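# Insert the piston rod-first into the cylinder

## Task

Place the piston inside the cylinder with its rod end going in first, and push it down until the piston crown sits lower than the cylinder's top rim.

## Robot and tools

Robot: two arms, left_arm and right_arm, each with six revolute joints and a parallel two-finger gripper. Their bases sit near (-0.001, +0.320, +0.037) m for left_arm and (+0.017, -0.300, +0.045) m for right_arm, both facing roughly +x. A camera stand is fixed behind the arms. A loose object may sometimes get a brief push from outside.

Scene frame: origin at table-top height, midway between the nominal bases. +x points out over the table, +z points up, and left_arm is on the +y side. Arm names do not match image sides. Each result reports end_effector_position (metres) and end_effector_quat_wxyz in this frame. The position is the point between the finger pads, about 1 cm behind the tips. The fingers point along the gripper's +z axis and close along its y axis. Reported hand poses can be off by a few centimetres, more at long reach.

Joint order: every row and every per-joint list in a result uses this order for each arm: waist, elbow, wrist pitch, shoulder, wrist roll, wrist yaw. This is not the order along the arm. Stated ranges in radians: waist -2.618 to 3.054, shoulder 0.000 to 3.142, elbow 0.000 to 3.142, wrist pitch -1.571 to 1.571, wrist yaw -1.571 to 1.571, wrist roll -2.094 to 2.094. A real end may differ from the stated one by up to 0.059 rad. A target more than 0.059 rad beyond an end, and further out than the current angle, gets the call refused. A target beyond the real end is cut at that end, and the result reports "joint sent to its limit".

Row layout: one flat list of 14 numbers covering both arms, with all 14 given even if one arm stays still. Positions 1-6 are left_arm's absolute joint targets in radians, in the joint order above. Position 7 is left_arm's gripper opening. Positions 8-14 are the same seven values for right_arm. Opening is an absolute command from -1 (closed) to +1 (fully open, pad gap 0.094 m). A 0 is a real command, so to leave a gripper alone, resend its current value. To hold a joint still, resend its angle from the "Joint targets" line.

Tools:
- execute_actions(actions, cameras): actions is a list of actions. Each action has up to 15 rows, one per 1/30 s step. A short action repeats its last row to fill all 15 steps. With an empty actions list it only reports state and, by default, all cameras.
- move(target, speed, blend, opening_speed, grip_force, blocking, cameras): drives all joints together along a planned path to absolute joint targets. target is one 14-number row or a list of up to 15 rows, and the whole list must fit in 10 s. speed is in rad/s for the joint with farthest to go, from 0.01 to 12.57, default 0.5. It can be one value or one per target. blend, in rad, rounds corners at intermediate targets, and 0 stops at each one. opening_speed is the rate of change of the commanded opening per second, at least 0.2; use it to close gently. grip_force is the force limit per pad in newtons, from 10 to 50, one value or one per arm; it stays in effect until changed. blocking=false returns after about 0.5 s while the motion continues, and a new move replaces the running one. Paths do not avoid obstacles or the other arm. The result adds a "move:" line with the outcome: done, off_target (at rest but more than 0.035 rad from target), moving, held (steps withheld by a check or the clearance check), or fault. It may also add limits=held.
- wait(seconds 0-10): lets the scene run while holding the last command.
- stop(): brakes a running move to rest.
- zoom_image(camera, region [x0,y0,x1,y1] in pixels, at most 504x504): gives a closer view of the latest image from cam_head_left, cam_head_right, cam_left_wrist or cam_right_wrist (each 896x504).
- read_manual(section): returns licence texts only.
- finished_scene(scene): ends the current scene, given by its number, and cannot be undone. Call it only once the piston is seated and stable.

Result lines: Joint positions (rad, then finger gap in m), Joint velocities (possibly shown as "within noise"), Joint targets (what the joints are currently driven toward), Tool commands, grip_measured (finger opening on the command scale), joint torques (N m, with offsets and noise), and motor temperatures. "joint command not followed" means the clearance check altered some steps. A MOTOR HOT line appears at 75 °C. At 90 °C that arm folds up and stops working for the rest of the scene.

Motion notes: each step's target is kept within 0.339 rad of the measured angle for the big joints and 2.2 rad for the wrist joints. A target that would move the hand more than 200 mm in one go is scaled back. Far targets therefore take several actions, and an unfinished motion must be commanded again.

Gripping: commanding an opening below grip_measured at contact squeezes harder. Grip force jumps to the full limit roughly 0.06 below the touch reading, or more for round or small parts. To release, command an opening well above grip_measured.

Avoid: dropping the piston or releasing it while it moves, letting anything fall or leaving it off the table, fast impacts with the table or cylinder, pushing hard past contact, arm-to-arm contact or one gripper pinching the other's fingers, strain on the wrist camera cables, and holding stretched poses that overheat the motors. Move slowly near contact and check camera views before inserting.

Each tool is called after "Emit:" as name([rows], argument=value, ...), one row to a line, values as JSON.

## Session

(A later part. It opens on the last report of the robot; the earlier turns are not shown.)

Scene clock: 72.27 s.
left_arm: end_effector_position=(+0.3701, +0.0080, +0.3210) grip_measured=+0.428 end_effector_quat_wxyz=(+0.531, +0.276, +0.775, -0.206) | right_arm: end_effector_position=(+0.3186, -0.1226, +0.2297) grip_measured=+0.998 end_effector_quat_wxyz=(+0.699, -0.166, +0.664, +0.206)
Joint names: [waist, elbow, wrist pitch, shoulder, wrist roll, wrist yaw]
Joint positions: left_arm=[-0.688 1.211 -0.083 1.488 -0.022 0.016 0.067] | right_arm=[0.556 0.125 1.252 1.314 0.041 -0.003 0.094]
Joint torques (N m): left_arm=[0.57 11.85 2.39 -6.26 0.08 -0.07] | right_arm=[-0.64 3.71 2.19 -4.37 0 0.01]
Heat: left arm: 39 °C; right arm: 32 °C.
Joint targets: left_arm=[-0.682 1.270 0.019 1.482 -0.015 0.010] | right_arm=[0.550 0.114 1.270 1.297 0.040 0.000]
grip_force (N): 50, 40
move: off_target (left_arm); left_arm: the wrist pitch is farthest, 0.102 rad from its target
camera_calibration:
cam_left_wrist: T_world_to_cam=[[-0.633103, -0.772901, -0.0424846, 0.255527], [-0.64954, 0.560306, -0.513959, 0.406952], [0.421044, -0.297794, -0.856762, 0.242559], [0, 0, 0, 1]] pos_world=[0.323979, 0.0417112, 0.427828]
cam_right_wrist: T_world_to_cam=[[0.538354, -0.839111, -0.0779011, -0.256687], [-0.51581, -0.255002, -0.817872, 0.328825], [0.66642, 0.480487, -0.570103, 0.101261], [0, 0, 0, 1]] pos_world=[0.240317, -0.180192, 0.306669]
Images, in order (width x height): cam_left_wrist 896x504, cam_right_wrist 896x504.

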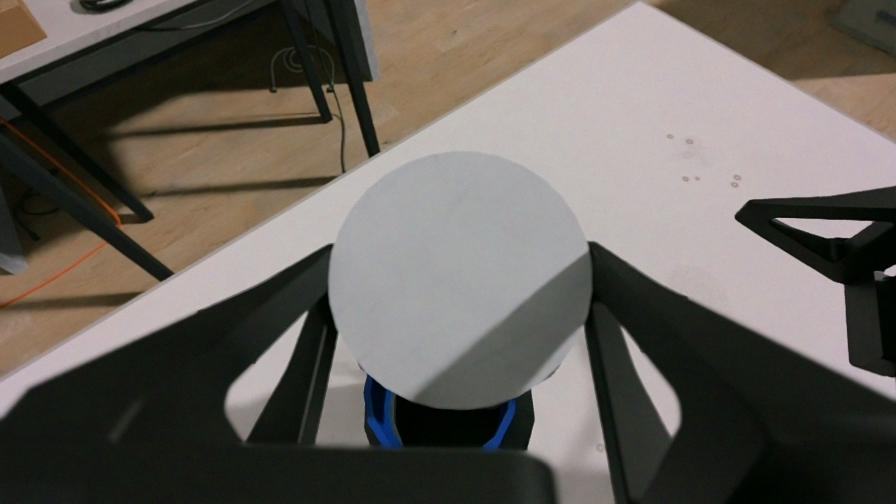

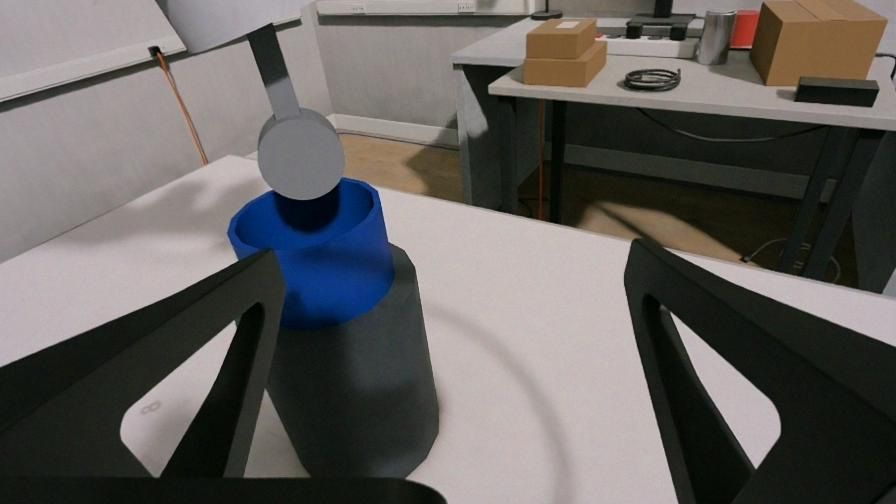

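Emit:
move(target=[-0.6645, 1.032, 0.262, 1.539, -0.015, 0.010, 0.35, 0.63, 0.114, 1.270, 1.297, 0.04, 0, 1.0], speed=0.4, cameras=["cam_left_wrist", "cam_right_wrist"])

Emit:
zoom_image(camera="cam_right_wrist", region=[250, 0, 550, 300])

Emit:
zoom_image(camera="cam_left_wrist", region=[320, 340, 600, 460])

Scene clock: 79.43 s.
left_arm: end_effector_position=(+0.3790, +0.0122, +0.2522) grip_measured=+0.428 end_effector_quat_wxyz=(+0.525, +0.270, +0.783, -0.198) | right_arm: end_effector_position=(+0.3059, -0.1026, +0.2297) grip_measured=+0.998 end_effector_quat_wxyz=(+0.692, -0.188, +0.658, +0.229)
Joint names: [waist, elbow, wrist pitch, shoulder, wrist roll, wrist yaw]
Joint positions: left_arm=[-0.67 1.014 0.158 1.552 -0.022 0.016 0.067] | right_arm=[0.624 0.125 1.252 1.314 0.041 -0.003 0.094]
Joint torques (N m): left_arm=[0.5 8.42 2.39 -7.17 0.08 -0.09] | right_arm=[0.65 3.67 2.16 -4.46 -0.01 0.03]
Motor temperatures (°C): left_arm=[28 31 41 31 26 27 27] | right_arm=[29 30 33 29 28 29 28]
Heat: left arm: 41 °C; right arm: 33 °C.
Joint targets: left_arm=[-0.664 1.032 0.262 1.539 -0.015 0.010] | right_arm=[0.630 0.114 1.270 1.297 0.040 0.000]
grip_force (N): 50, 40
move: off_target (left_arm); left_arm: the wrist pitch is farthest, 0.104 rad from its target
camera_calibration:
cam_left_wrist: T_world_to_cam=[[-0.619531, -0.783813, -0.0426498, 0.256609], [-0.667681, 0.554752, -0.496439, 0.377506], [0.412775, -0.279083, -0.867023, 0.186708], [0, 0, 0, 1]] pos_world=[0.333963, 0.0438181, 0.360233]
cam_right_wrist: T_world_to_cam=[[0.593781, -0.800851, -0.0778542, -0.246241], [-0.497411, -0.289292, -0.817859, 0.318202], [0.63246, 0.524355, -0.570128, 0.115055], [0, 0, 0, 1]] pos_world=[0.231722, -0.165478, 0.30667]
Images, in order (width x height): cam_left_wrist 896x504, cam_right_wrist 896x504.

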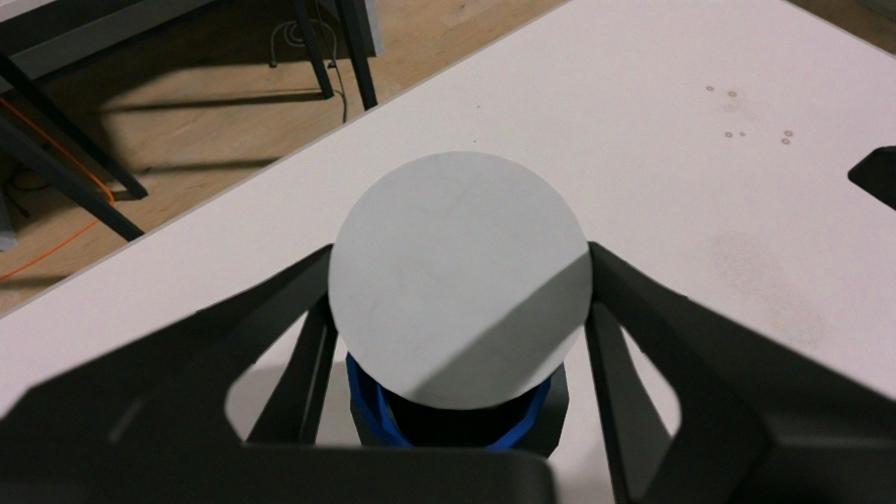

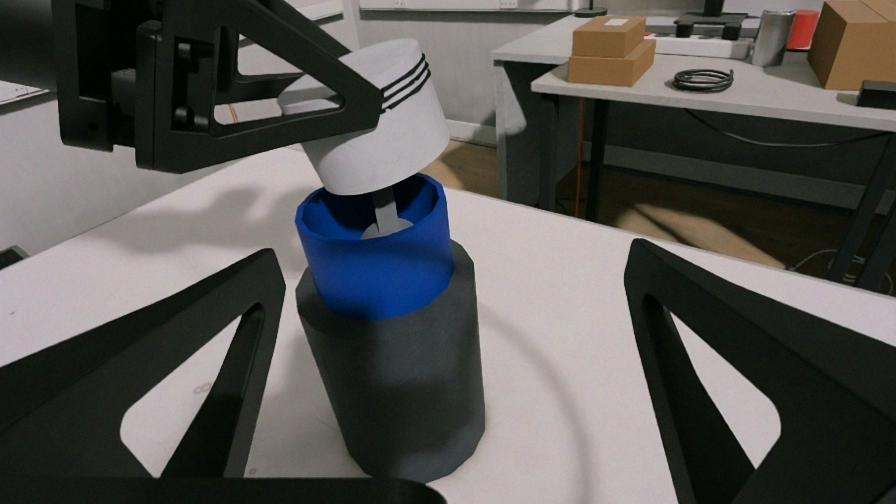

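Scaled by 1.680 from the camera's 896x504 image, which has a finer 1280x720 frame.

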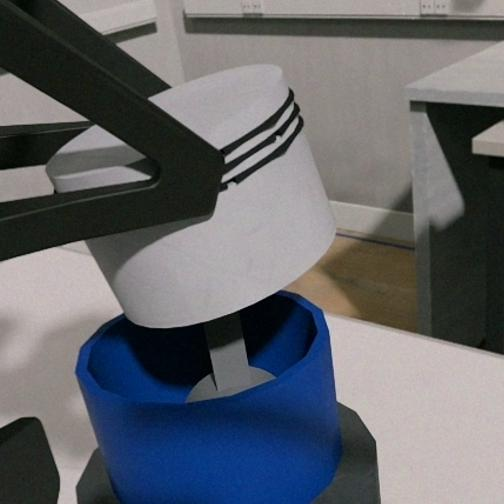

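Scaled by 1.800 from the camera's 896x504 image, which has a finer 1280x720 frame.

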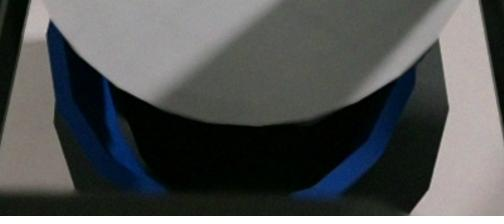

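Emit:
move(target=[-0.6515, 1.279, -0.085, 1.582, -0.015, 0.010, 0.35, 0.63, 0.114, 1.270, 1.297, 0.04, 0, 1.0], speed=0.4, cameras=["cam_left_wrist", "cam_right_wrist"])

Emit:
zoom_image(camera="cam_right_wrist", region=[250, 0, 550, 300])

Emit:
zoom_image(camera="cam_left_wrist", region=[300, 250, 620, 460])

Scene clock: 86.33 s.
left_arm: end_effector_position=(+0.3861, +0.0145, +0.2678) grip_measured=+0.428 end_effector_quat_wxyz=(+0.476, +0.275, +0.816, -0.177) | right_arm: end_effector_position=(+0.3059, -0.1026, +0.2297) grip_measured=+0.998 end_effector_quat_wxyz=(+0.692, -0.188, +0.658, +0.229)
Joint names: [waist, elbow, wrist pitch, shoulder, wrist roll, wrist yaw]
Joint positions: left_arm=[-0.657 1.224 -0.147 1.584 -0.022 0.016 0.067] | right_arm=[0.624 0.125 1.252 1.314 0.041 -0.003 0.094]
Joint torques (N m): left_arm=[0.51 11.47 1.94 -6.74 0.07 -0.09] | right_arm=[0.64 3.78 2.14 -4.44 0 0.01]
Heat: left arm: 43 °C; right arm: 34 °C.
Joint targets: left_arm=[-0.652 1.279 -0.085 1.582 -0.015 0.010] | right_arm=[0.630 0.114 1.270 1.297 0.040 0.000]
grip_force (N): 50, 40
move: off_target (left_arm); left_arm: the wrist pitch is farthest, 0.062 rad from its target
camera_calibration:
cam_left_wrist: T_world_to_cam=[[-0.613869, -0.788226, -0.0431881, 0.261425], [-0.718434, 0.580512, -0.38322, 0.37761], [0.327135, -0.204219, -0.922647, 0.244711], [0, 0, 0, 1]] pos_world=[0.351715, 0.0368289, 0.38178]
cam_right_wrist: T_world_to_cam=[[0.593781, -0.800851, -0.0778542, -0.246241], [-0.497411, -0.289292, -0.817859, 0.318202], [0.63246, 0.524355, -0.570128, 0.115055], [0, 0, 0, 1]] pos_world=[0.231722, -0.165478, 0.30667]
Images, in order (width x height): cam_left_wrist 896x504, cam_right_wrist 896x504.

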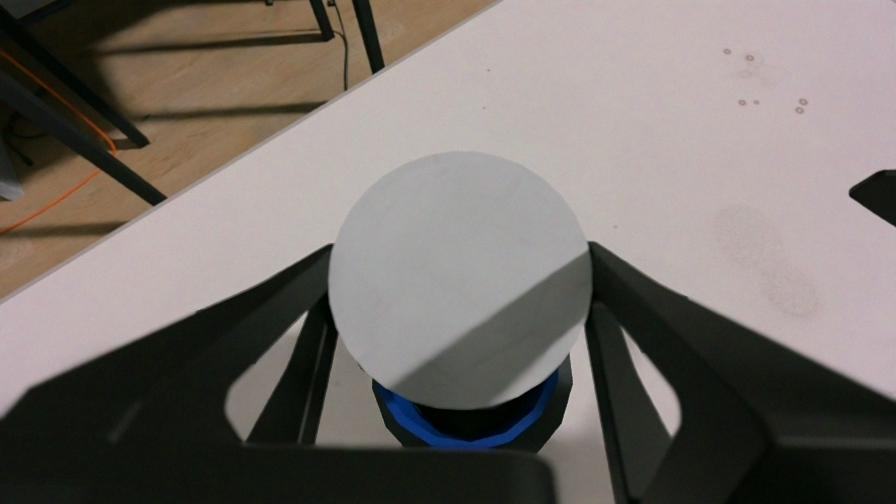

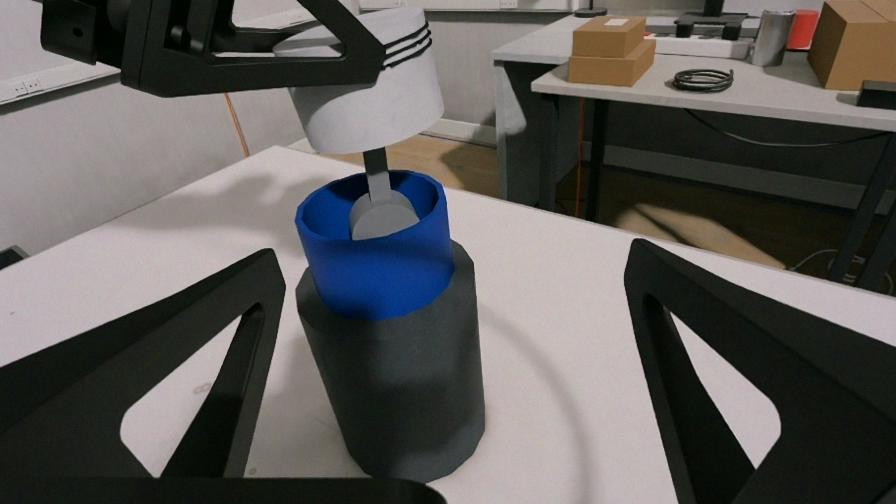

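Scaled by 1.680 from the camera's 896x504 image, which has a finer 1280x720 frame.

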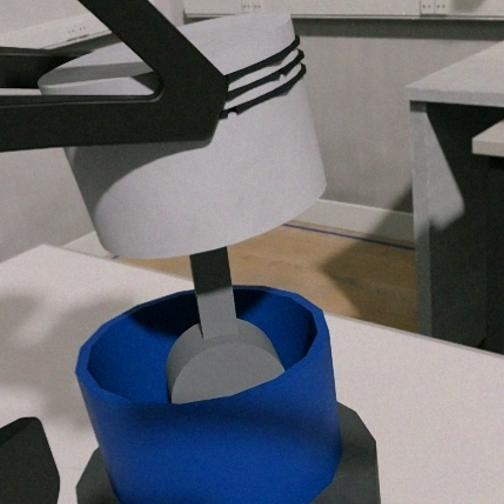

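Scaled by 1.575 from the camera's 896x504 image, which has a finer 1280x720 frame.

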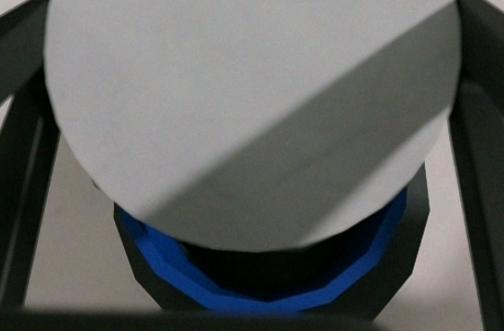

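Emit:
zoom_image(camera="cam_right_wrist", region=[265, 0, 465, 165])

Scaled by 2.520 from the camera's 896x504 image, which has a finer 1280x720 frame.

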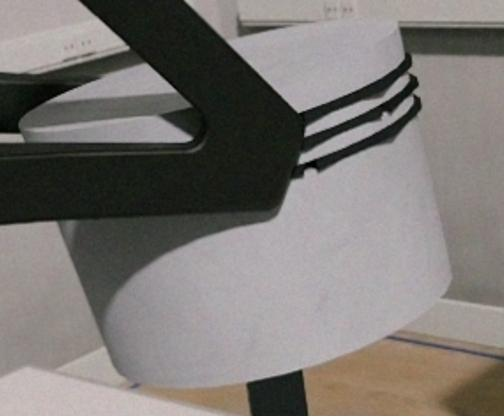

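Emit:
move(target=[-0.6515, 1.325, -0.170, 1.608, -0.015, 0.010, 0.35, 0.63, 0.114, 1.270, 1.297, 0.04, 0, 1.0], speed=0.3, cameras=["cam_left_wrist", "cam_right_wrist"])

Emit:
zoom_image(camera="cam_right_wrist", region=[265, 0, 515, 250])

Emit:
zoom_image(camera="cam_left_wrist", region=[300, 250, 620, 460])

Scene clock: 91.50 s.
left_arm: end_effector_position=(+0.3854, +0.0151, +0.2577) grip_measured=+0.428 end_effector_quat_wxyz=(+0.449, +0.280, +0.832, -0.168) | right_arm: end_effector_position=(+0.3059, -0.1026, +0.2297) grip_measured=+0.998 end_effector_quat_wxyz=(+0.692, -0.188, +0.658, +0.229)
Joint names: [waist, elbow, wrist pitch, shoulder, wrist roll, wrist yaw]
Joint positions: left_arm=[-0.657 1.267 -0.228 1.611 -0.022 0.016 0.067] | right_arm=[0.624 0.125 1.252 1.314 0.041 -0.003 0.094]
Joint torques (N m): left_arm=[0.53 11.63 1.87 -6.99 0.08 -0.08] | right_arm=[0.68 3.79 2.15 -4.56 0.02 0.03]
Heat: left arm: 42 °C; right arm: 34 °C.
Joint targets: left_arm=[-0.652 1.325 -0.170 1.608 -0.015 0.010] | right_arm=[0.630 0.114 1.270 1.297 0.040 0.000]
grip_force (N): 50, 40
move: off_target (left_arm); left_arm: the elbow is farthest, 0.058 rad from its target
camera_calibration:
cam_left_wrist: T_world_to_cam=[[-0.616172, -0.786429, -0.0431443, 0.261863], [-0.736524, 0.594747, -0.322194, 0.363929], [0.279042, -0.16675, -0.94569, 0.259662], [0, 0, 0, 1]] pos_world=[0.356938, 0.0327894, 0.374114]
cam_right_wrist: T_world_to_cam=[[0.593781, -0.800851, -0.0778542, -0.246241], [-0.497411, -0.289292, -0.817859, 0.318202], [0.63246, 0.524355, -0.570128, 0.115055], [0, 0, 0, 1]] pos_world=[0.231722, -0.165478, 0.30667]
Images, in order (width x height): cam_left_wrist 896x504, cam_right_wrist 896x504.

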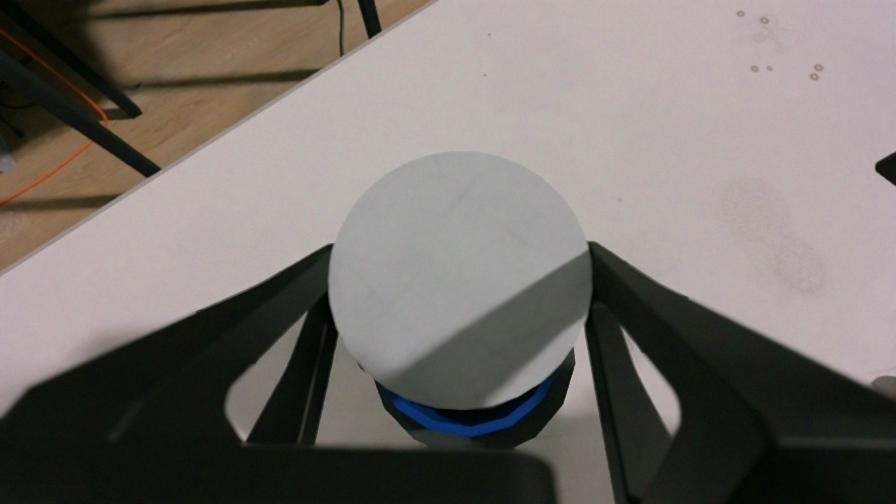

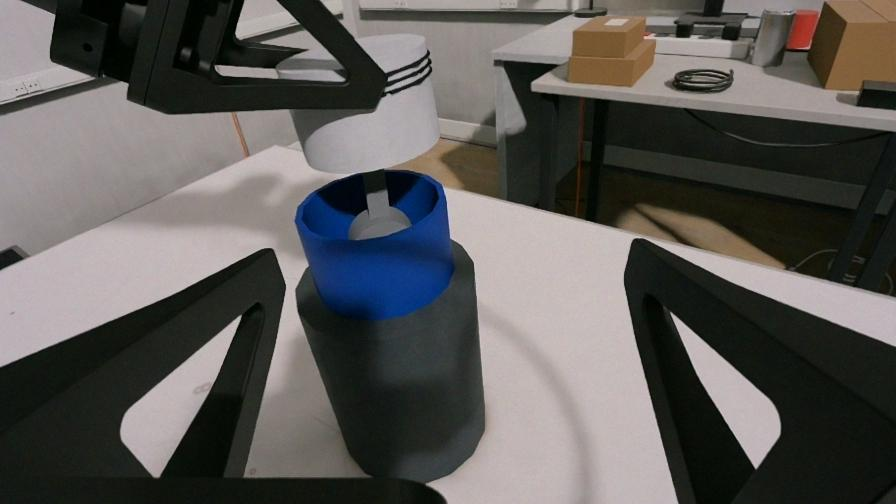

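Scaled by 2.016 from the camera's 896x504 image, which has a finer 1280x720 frame.

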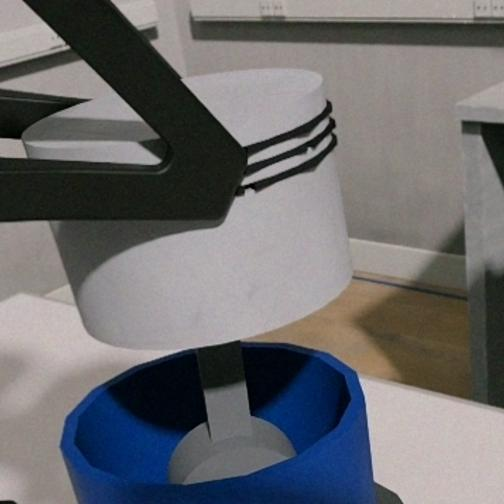

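Scaled by 1.575 from the camera's 896x504 image, which has a finer 1280x720 frame.

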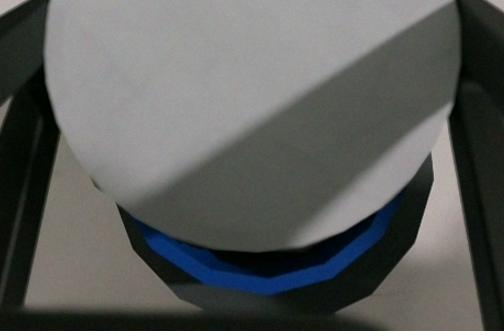

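Emit:
move(target=[-0.6565, 1.224, -0.112, 1.614, -0.015, 0.010, 0.35, 0.63, 0.114, 1.270, 1.297, 0.04, 0, 1.0], speed=0.2, cameras=["cam_left_wrist", "cam_right_wrist"])

Emit:
zoom_image(camera="cam_right_wrist", region=[265, 20, 515, 270])

Emit:
zoom_image(camera="cam_left_wrist", region=[300, 250, 620, 460])

Scene clock: 97.13 s.
left_arm: end_effector_position=(+0.3811, +0.0184, +0.2321) grip_measured=+0.428 end_effector_quat_wxyz=(+0.431, +0.283, +0.841, -0.161) | right_arm: end_effector_position=(+0.3059, -0.1026, +0.2297) grip_measured=+0.998 end_effector_quat_wxyz=(+0.692, -0.188, +0.658, +0.229)
Joint names: [waist, elbow, wrist pitch, shoulder, wrist roll, wrist yaw]
Joint positions: left_arm=[-0.657 1.211 -0.204 1.621 -0.022 0.016 0.067] | right_arm=[0.624 0.125 1.252 1.314 0.041 -0.003 0.094]
Joint torques (N m): left_arm=[0.06 7.97 2.15 -7.38 0.07 -0.09] | right_arm=[0.68 3.78 2.17 -4.36 0.01 0.03]
Heat: left arm: 42 °C; right arm: 35 °C.
Joint targets: left_arm=[-0.657 1.224 -0.112 1.614 -0.015 0.010] | right_arm=[0.630 0.114 1.270 1.297 0.040 0.000]
grip_force (N): 50, 40
move: off_target (left_arm); left_arm: the wrist pitch is farthest, 0.092 rad from its target
camera_calibration:
cam_left_wrist: T_world_to_cam=[[-0.617562, -0.785343, -0.0430585, 0.261217], [-0.74663, 0.602573, -0.281868, 0.344947], [0.247309, -0.141922, -0.958486, 0.251816], [0, 0, 0, 1]] pos_world=[0.356589, 0.0330277, 0.349839]
cam_right_wrist: T_world_to_cam=[[0.593781, -0.800851, -0.0778542, -0.246241], [-0.497411, -0.289292, -0.817859, 0.318202], [0.63246, 0.524355, -0.570128, 0.115055], [0, 0, 0, 1]] pos_world=[0.231722, -0.165478, 0.30667]
Images, in order (width x height): cam_left_wrist 896x504, cam_right_wrist 896x504.

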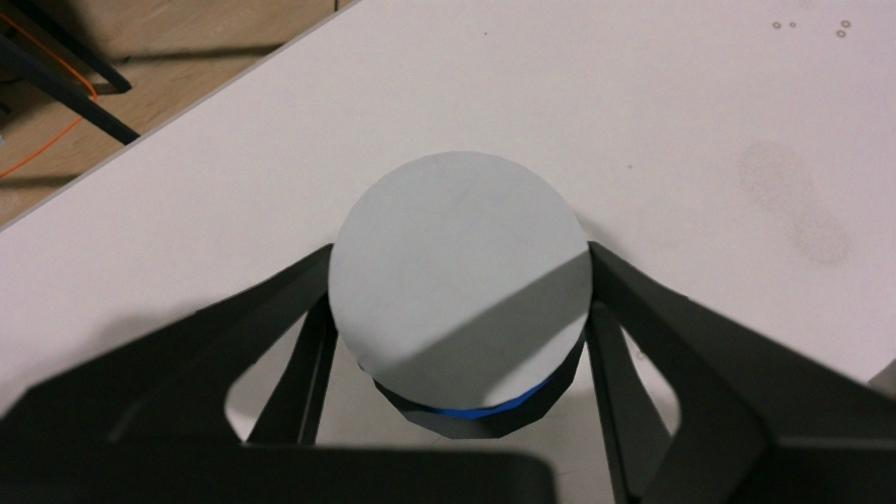

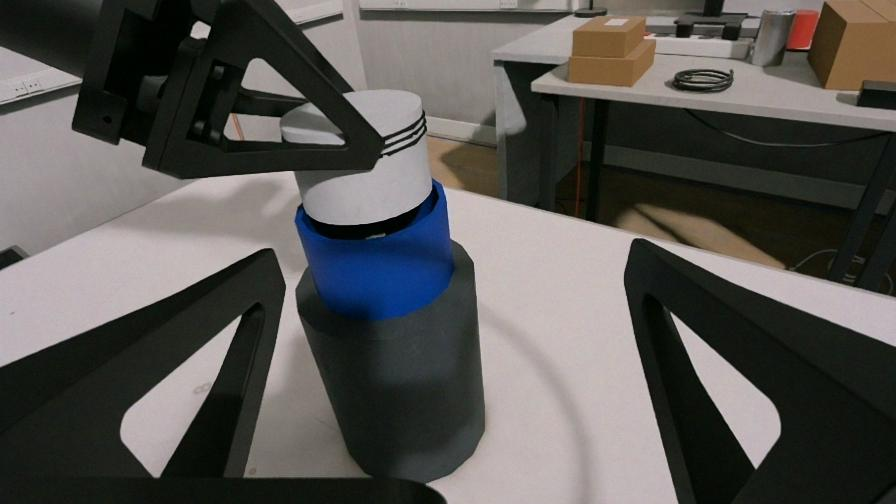

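Scaled by 2.016 from the camera's 896x504 image, which has a finer 1280x720 frame.

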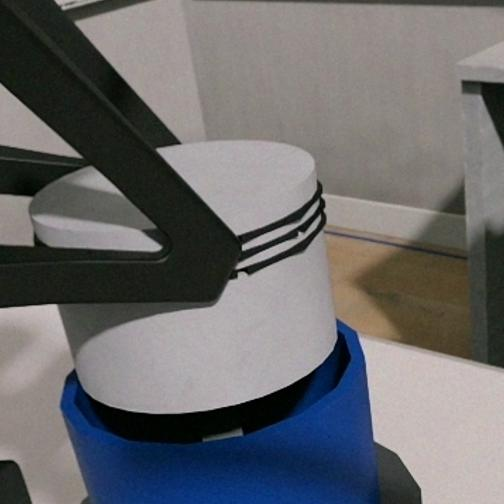

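Scaled by 1.575 from the camera's 896x504 image, which has a finer 1280x720 frame.

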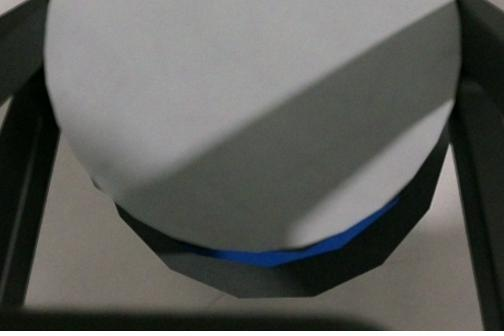

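Emit:
move(target=[-0.669, 1.178, -0.045, 1.621, -0.015, 0.010, 0.35, 0.63, 0.114, 1.270, 1.297, 0.04, 0, 1.0], speed=0.12, cameras=["cam_left_wrist", "cam_right_wrist"])

Emit:
zoom_image(camera="cam_right_wrist", region=[265, 60, 515, 310])

Emit:
zoom_image(camera="cam_left_wrist", region=[300, 250, 620, 460])

Scene clock: 100.90 s.
left_arm: end_effector_position=(+0.3801, +0.0152, +0.2261) grip_measured=+0.428 end_effector_quat_wxyz=(+0.440, +0.284, +0.835, -0.166) | right_arm: end_effector_position=(+0.3059, -0.1026, +0.2297) grip_measured=+0.998 end_effector_quat_wxyz=(+0.692, -0.188, +0.658, +0.229)
Joint names: [waist, elbow, wrist pitch, shoulder, wrist roll, wrist yaw]
Joint positions: left_arm=[-0.664 1.169 -0.139 1.621 -0.022 0.016 0.067] | right_arm=[0.624 0.125 1.252 1.314 0.041 -0.003 0.094]
Joint torques (N m): left_arm=[-0.47 7.66 2.19 -6.86 0.08 -0.08] | right_arm=[0.69 3.85 2.16 -4.38 -0.01 0.01]
Heat: left arm: 43 °C; right arm: 35 °C.
Joint targets: left_arm=[-0.669 1.178 -0.045 1.621 -0.015 0.010] | right_arm=[0.630 0.114 1.270 1.297 0.040 0.000]
grip_force (N): 50, 40
move: off_target (left_arm); left_arm: the wrist pitch is farthest, 0.094 rad from its target
camera_calibration:
cam_left_wrist: T_world_to_cam=[[-0.621871, -0.78193, -0.0431564, 0.25945], [-0.737556, 0.603322, -0.303338, 0.345715], [0.263226, -0.156807, -0.951905, 0.238637], [0, 0, 0, 1]] pos_world=[0.353513, 0.0317138, 0.343225]
cam_right_wrist: T_world_to_cam=[[0.593781, -0.800851, -0.0778542, -0.246241], [-0.497411, -0.289292, -0.817859, 0.318202], [0.63246, 0.524355, -0.570128, 0.115055], [0, 0, 0, 1]] pos_world=[0.231722, -0.165478, 0.30667]
Images, in order (width x height): cam_left_wrist 896x504, cam_right_wrist 896x504.

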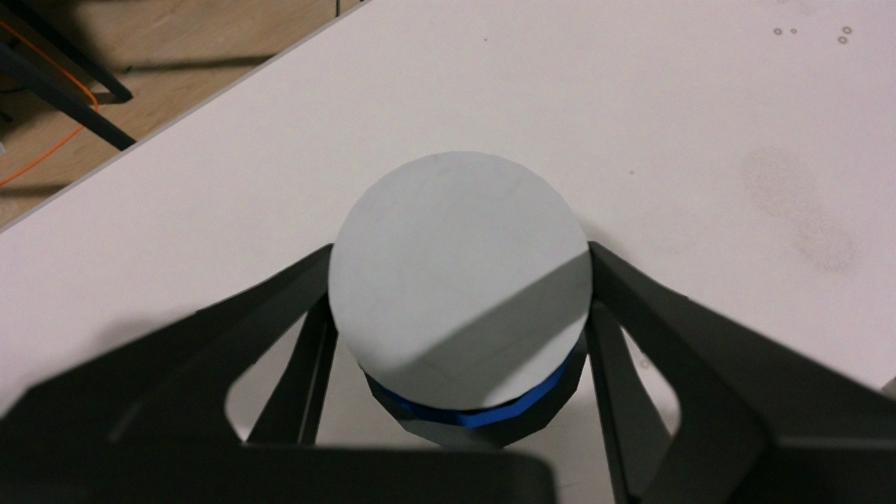

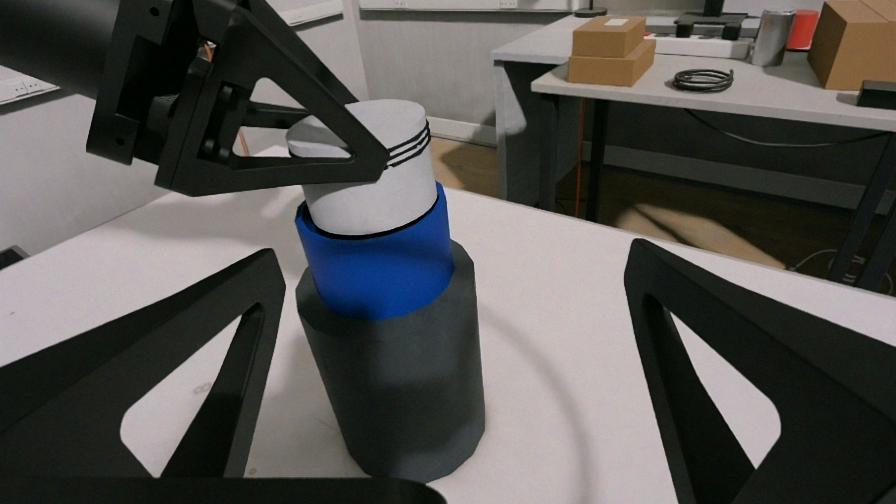

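Scaled by 2.016 from the camera's 896x504 image, which has a finer 1280x720 frame.

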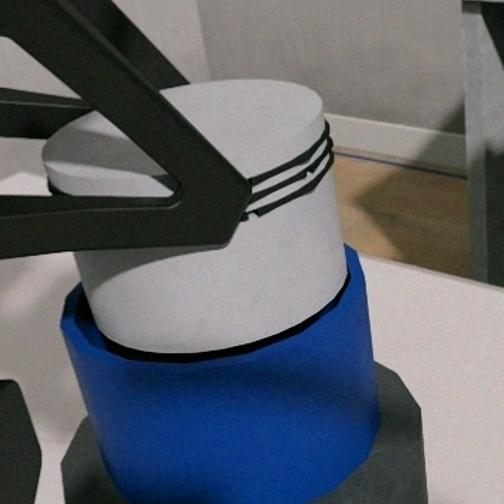

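Scaled by 1.575 from the camera's 896x504 image, which has a finer 1280x720 frame.

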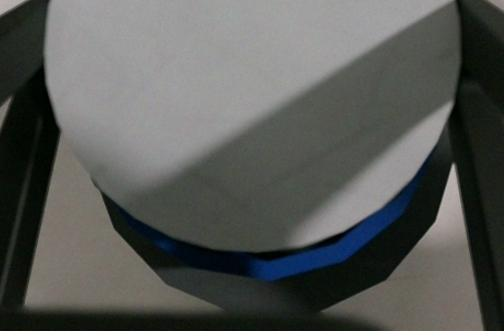

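Emit:
zoom_image(camera="cam_right_wrist", region=[280, 80, 460, 260])

Scaled by 2.800 from the camera's 896x504 image, which has a finer 1280x720 frame.

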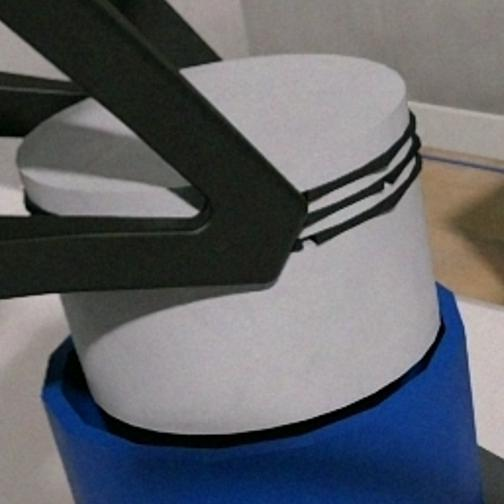

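Emit:
zoom_image(camera="cam_right_wrist", region=[285, 230, 495, 380])

Scaled by 2.400 from the camera's 896x504 image, which has a finer 1280x720 frame.

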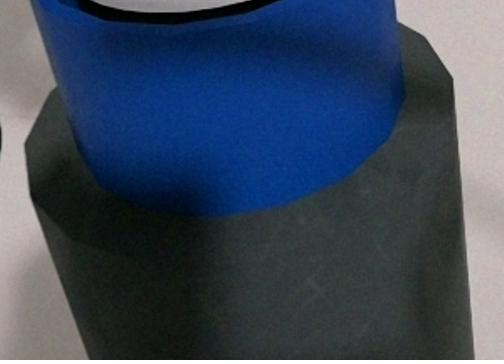

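Emit:
move(target=[-0.669, 1.149, -0.016, 1.634, -0.015, 0.010, 0.35, 0.63, 0.114, 1.270, 1.297, 0.04, 0, 1.0], speed=0.12, cameras=["cam_left_wrist", "cam_right_wrist"])

Emit:
zoom_image(camera="cam_right_wrist", region=[280, 100, 480, 300])

Emit:
zoom_image(camera="cam_left_wrist", region=[300, 250, 620, 460])

Scene clock: 107.77 s.
left_arm: end_effector_position=(+0.3823, +0.0135, +0.2233) grip_measured=+0.428 end_effector_quat_wxyz=(+0.448, +0.283, +0.831, -0.169) | right_arm: end_effector_position=(+0.3059, -0.1026, +0.2297) grip_measured=+0.998 end_effector_quat_wxyz=(+0.692, -0.188, +0.658, +0.229)
Joint names: [waist, elbow, wrist pitch, shoulder, wrist roll, wrist yaw]
Joint positions: left_arm=[-0.664 1.147 -0.09 1.627 -0.022 0.016 0.067] | right_arm=[0.624 0.125 1.252 1.314 0.041 -0.003 0.094]
Joint torques (N m): left_arm=[-0.47 7.16 2 -6.42 0.08 -0.08] | right_arm=[0.69 3.79 2.17 -4.37 -0.01 0.02]
Heat: left arm: 44 °C; right arm: 35 °C.
Joint targets: left_arm=[-0.669 1.149 -0.016 1.634 -0.015 0.010] | right_arm=[0.630 0.114 1.270 1.297 0.040 0.000]
grip_force (N): 50, 40
move: off_target (left_arm); left_arm: the wrist pitch is farthest, 0.074 rad from its target
camera_calibration:
cam_left_wrist: T_world_to_cam=[[-0.621168, -0.782488, -0.0431633, 0.259026], [-0.732617, 0.59937, -0.322533, 0.350011], [0.278249, -0.168725, -0.945573, 0.228161], [0, 0, 0, 1]] pos_world=[0.353836, 0.0313952, 0.339813]
cam_right_wrist: T_world_to_cam=[[0.593781, -0.800851, -0.0778542, -0.246241], [-0.497411, -0.289292, -0.817859, 0.318202], [0.63246, 0.524355, -0.570128, 0.115055], [0, 0, 0, 1]] pos_world=[0.231722, -0.165478, 0.30667]
Images, in order (width x height): cam_left_wrist 896x504, cam_right_wrist 896x504.

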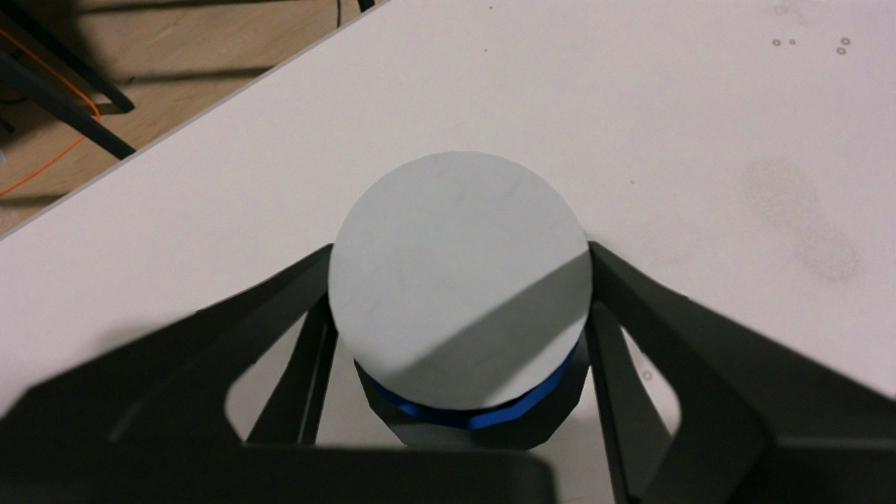

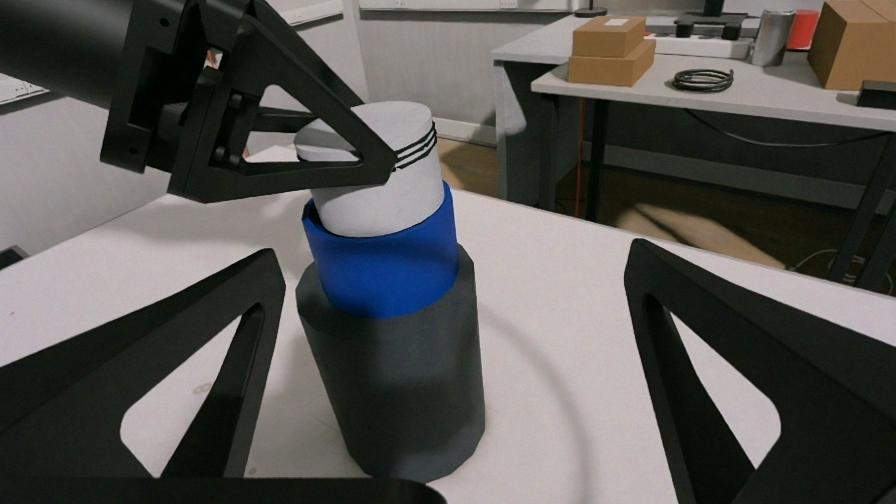

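Scaled by 2.520 from the camera's 896x504 image, which has a finer 1280x720 frame.

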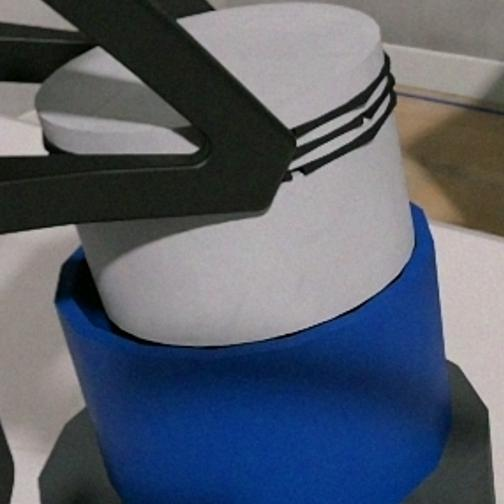

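Scaled by 1.575 from the camera's 896x504 image, which has a finer 1280x720 frame.

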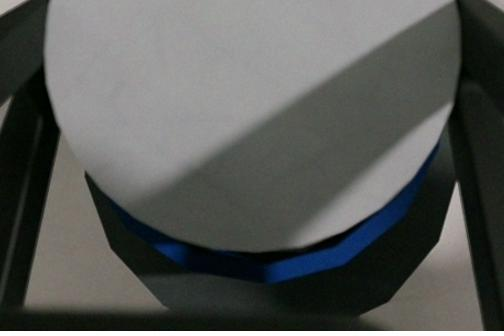

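Emit:
move([
  [-0.673, 1.250, -0.120, 1.606, -0.015, 0.010, 0.35, 0.63, 0.114, 1.270, 1.297, 0.04, 0, 1.0],
  [-0.677, 1.196, -0.076, 1.620, -0.015, 0.010, 0.35, 0.63, 0.114, 1.270, 1.297, 0.04, 0, 1.0],
], speed=[0.2, 0.12], blend=[0.01, 0], cameras=["cam_left_wrist", "cam_right_wrist"])

Emit:
zoom_image(camera="cam_right_wrist", region=[280, 80, 480, 300])

Emit:
zoom_image(camera="cam_left_wrist", region=[300, 250, 620, 460])

Scene clock: 111.00 s.
left_arm: end_effector_position=(+0.3788, +0.0119, +0.2276) grip_measured=+0.428 end_effector_quat_wxyz=(+0.436, +0.288, +0.836, -0.166) | right_arm: end_effector_position=(+0.3059, -0.1026, +0.2297) grip_measured=+0.998 end_effector_quat_wxyz=(+0.692, -0.188, +0.658, +0.229)
Joint names: [waist, elbow, wrist pitch, shoulder, wrist roll, wrist yaw]
Joint positions: left_arm=[-0.671 1.189 -0.161 1.627 -0.022 0.016 0.067] | right_arm=[0.624 0.125 1.252 1.314 0.041 -0.003 0.094]
Joint torques (N m): left_arm=[-0.59 7.57 2.09 -7.42 0.07 -0.09] | right_arm=[0.66 3.74 2.16 -4.46 -0.03 -0.02]
Heat: left arm: 44 °C; right arm: 36 °C.
Joint targets: left_arm=[-0.677 1.196 -0.076 1.620 -0.015 0.010] | right_arm=[0.630 0.114 1.270 1.297 0.040 0.000]
grip_force (N): 50, 40
move: off_target (left_arm); left_arm: the wrist pitch is farthest, 0.085 rad from its target
camera_calibration:
cam_left_wrist: T_world_to_cam=[[-0.627558, -0.777378, -0.0430641, 0.258219], [-0.735423, 0.61003, -0.294985, 0.344464], [0.255585, -0.15345, -0.954531, 0.24326], [0, 0, 0, 1]] pos_world=[0.353201, 0.0279287, 0.344931]
cam_right_wrist: T_world_to_cam=[[0.593781, -0.800851, -0.0778542, -0.246241], [-0.497411, -0.289292, -0.817859, 0.318202], [0.63246, 0.524355, -0.570128, 0.115055], [0, 0, 0, 1]] pos_world=[0.231722, -0.165478, 0.30667]
Images, in order (width x height): cam_left_wrist 896x504, cam_right_wrist 896x504.

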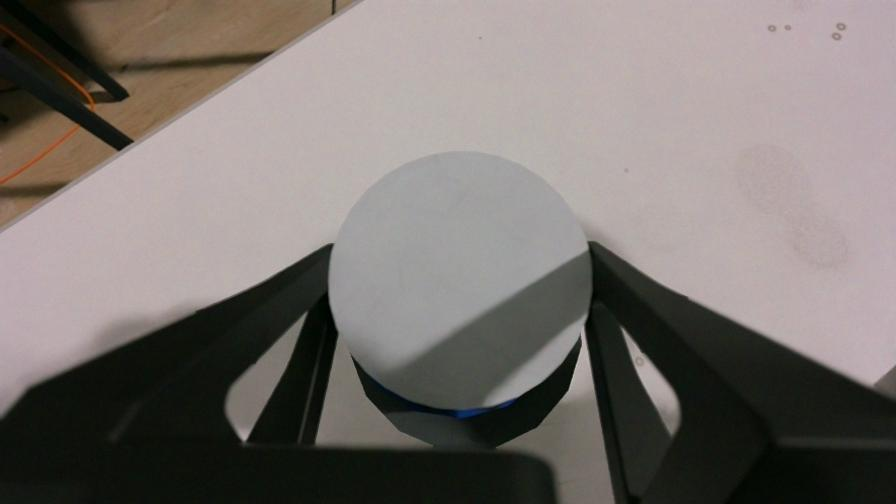

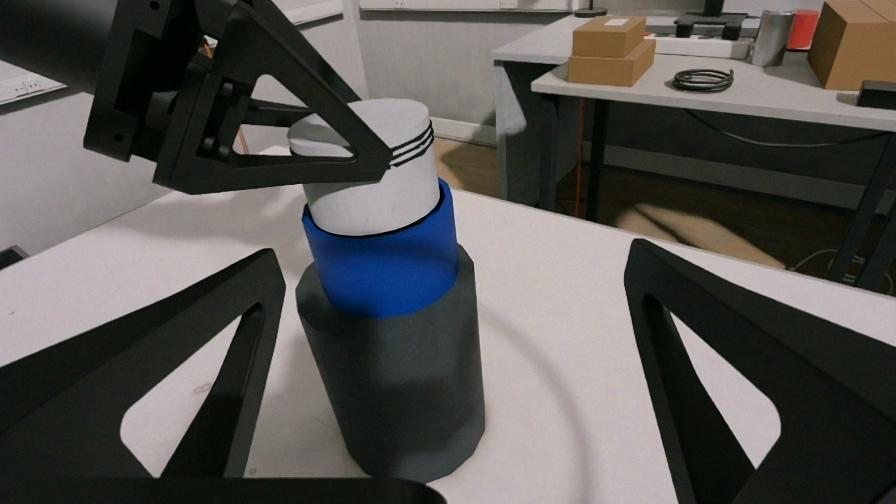

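Scaled by 2.291 from the camera's 896x504 image, which has a finer 1280x720 frame.

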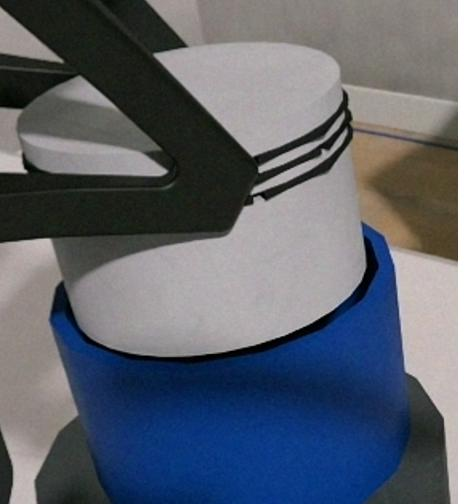

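Scaled by 1.575 from the camera's 896x504 image, which has a finer 1280x720 frame.

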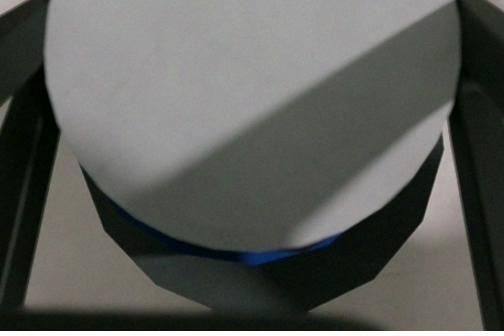

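Emit:
move([
  [-0.677, 1.196, -0.076, 1.624, -0.015, -0.016, 0.35, 0.63, 0.114, 1.270, 1.297, 0.04, 0, 1.0],
  [-0.677, 1.182, -0.052, 1.632, -0.015, -0.016, 0.35, 0.63, 0.114, 1.270, 1.297, 0.04, 0, 1.0],
], speed=[0.15, 0.1], blend=[0.002, 0], cameras=["cam_left_wrist", "cam_right_wrist"])

Emit:
zoom_image(camera="cam_right_wrist", region=[280, 80, 480, 300])

Emit:
zoom_image(camera="cam_left_wrist", region=[300, 250, 620, 460])

Scene clock: 115.00 s.
left_arm: end_effector_position=(+0.3809, +0.0148, +0.2199) grip_measured=+0.428 end_effector_quat_wxyz=(+0.436, +0.284, +0.840, -0.157) | right_arm: end_effector_position=(+0.3059, -0.1026, +0.2297) grip_measured=+0.998 end_effector_quat_wxyz=(+0.692, -0.188, +0.658, +0.229)
Joint names: [waist, elbow, wrist pitch, shoulder, wrist roll, wrist yaw]
Joint positions: left_arm=[-0.671 1.172 -0.145 1.636 -0.022 -0.004 0.067] | right_arm=[0.624 0.125 1.252 1.314 0.041 -0.003 0.094]
Joint torques (N m): left_arm=[-0.58 7.68 2.16 -7.2 0.07 -0.16] | right_arm=[0.7 3.85 2.15 -4.36 0 0.01]
Heat: left arm: 44 °C; right arm: 36 °C.
Joint targets: left_arm=[-0.677 1.182 -0.052 1.632 -0.015 -0.016] | right_arm=[0.630 0.114 1.270 1.297 0.040 0.000]
grip_force (N): 50, 40
move: off_target (left_arm); left_arm: the wrist pitch is farthest, 0.093 rad from its target
camera_calibration:
cam_left_wrist: T_world_to_cam=[[-0.614699, -0.786883, -0.0544114, 0.259209], [-0.745012, 0.601876, -0.287581, 0.344094], [0.259042, -0.136239, -0.956209, 0.234642], [0, 0, 0, 1]] pos_world=[0.354907, 0.0288324, 0.337426]
cam_right_wrist: T_world_to_cam=[[0.593781, -0.800851, -0.0778542, -0.246241], [-0.497411, -0.289292, -0.817859, 0.318202], [0.63246, 0.524355, -0.570128, 0.115055], [0, 0, 0, 1]] pos_world=[0.231722, -0.165478, 0.30667]
Images, in order (width x height): cam_left_wrist 896x504, cam_right_wrist 896x504.

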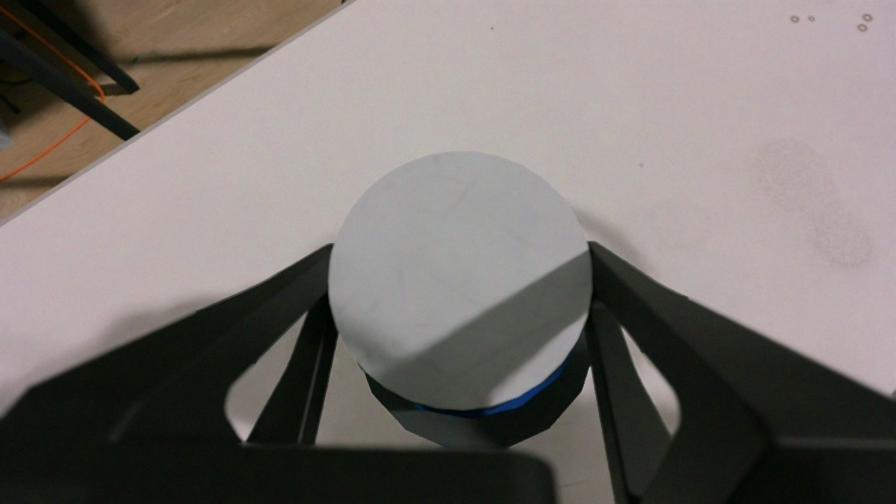

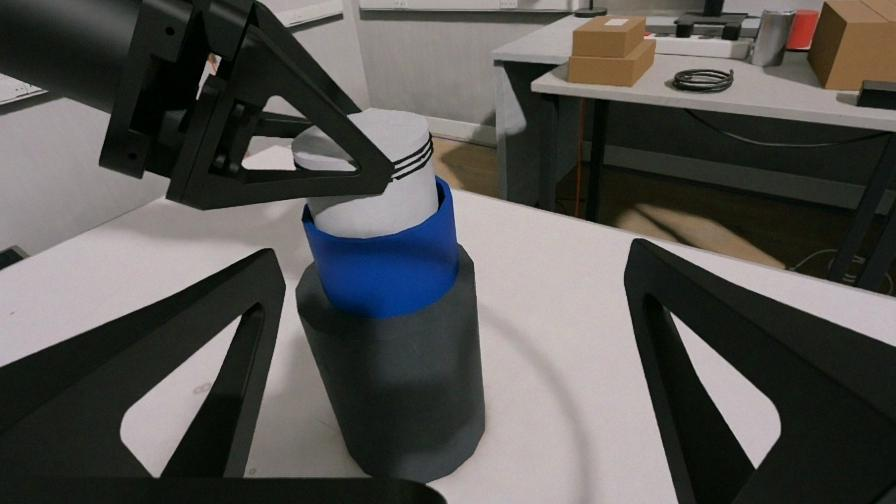

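Scaled by 2.291 from the camera's 896x504 image, which has a finer 1280x720 frame.

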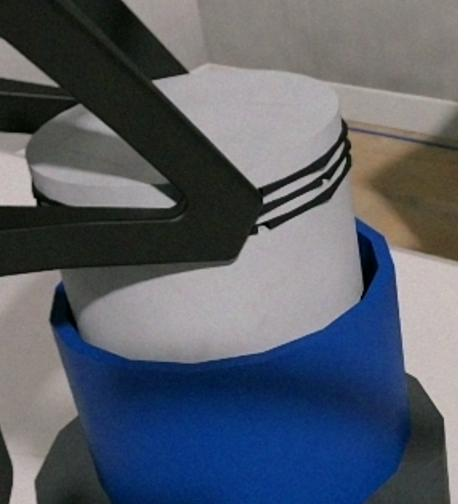

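Scaled by 1.575 from the camera's 896x504 image, which has a finer 1280x720 frame.

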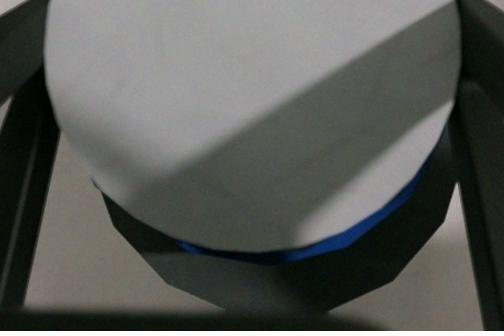

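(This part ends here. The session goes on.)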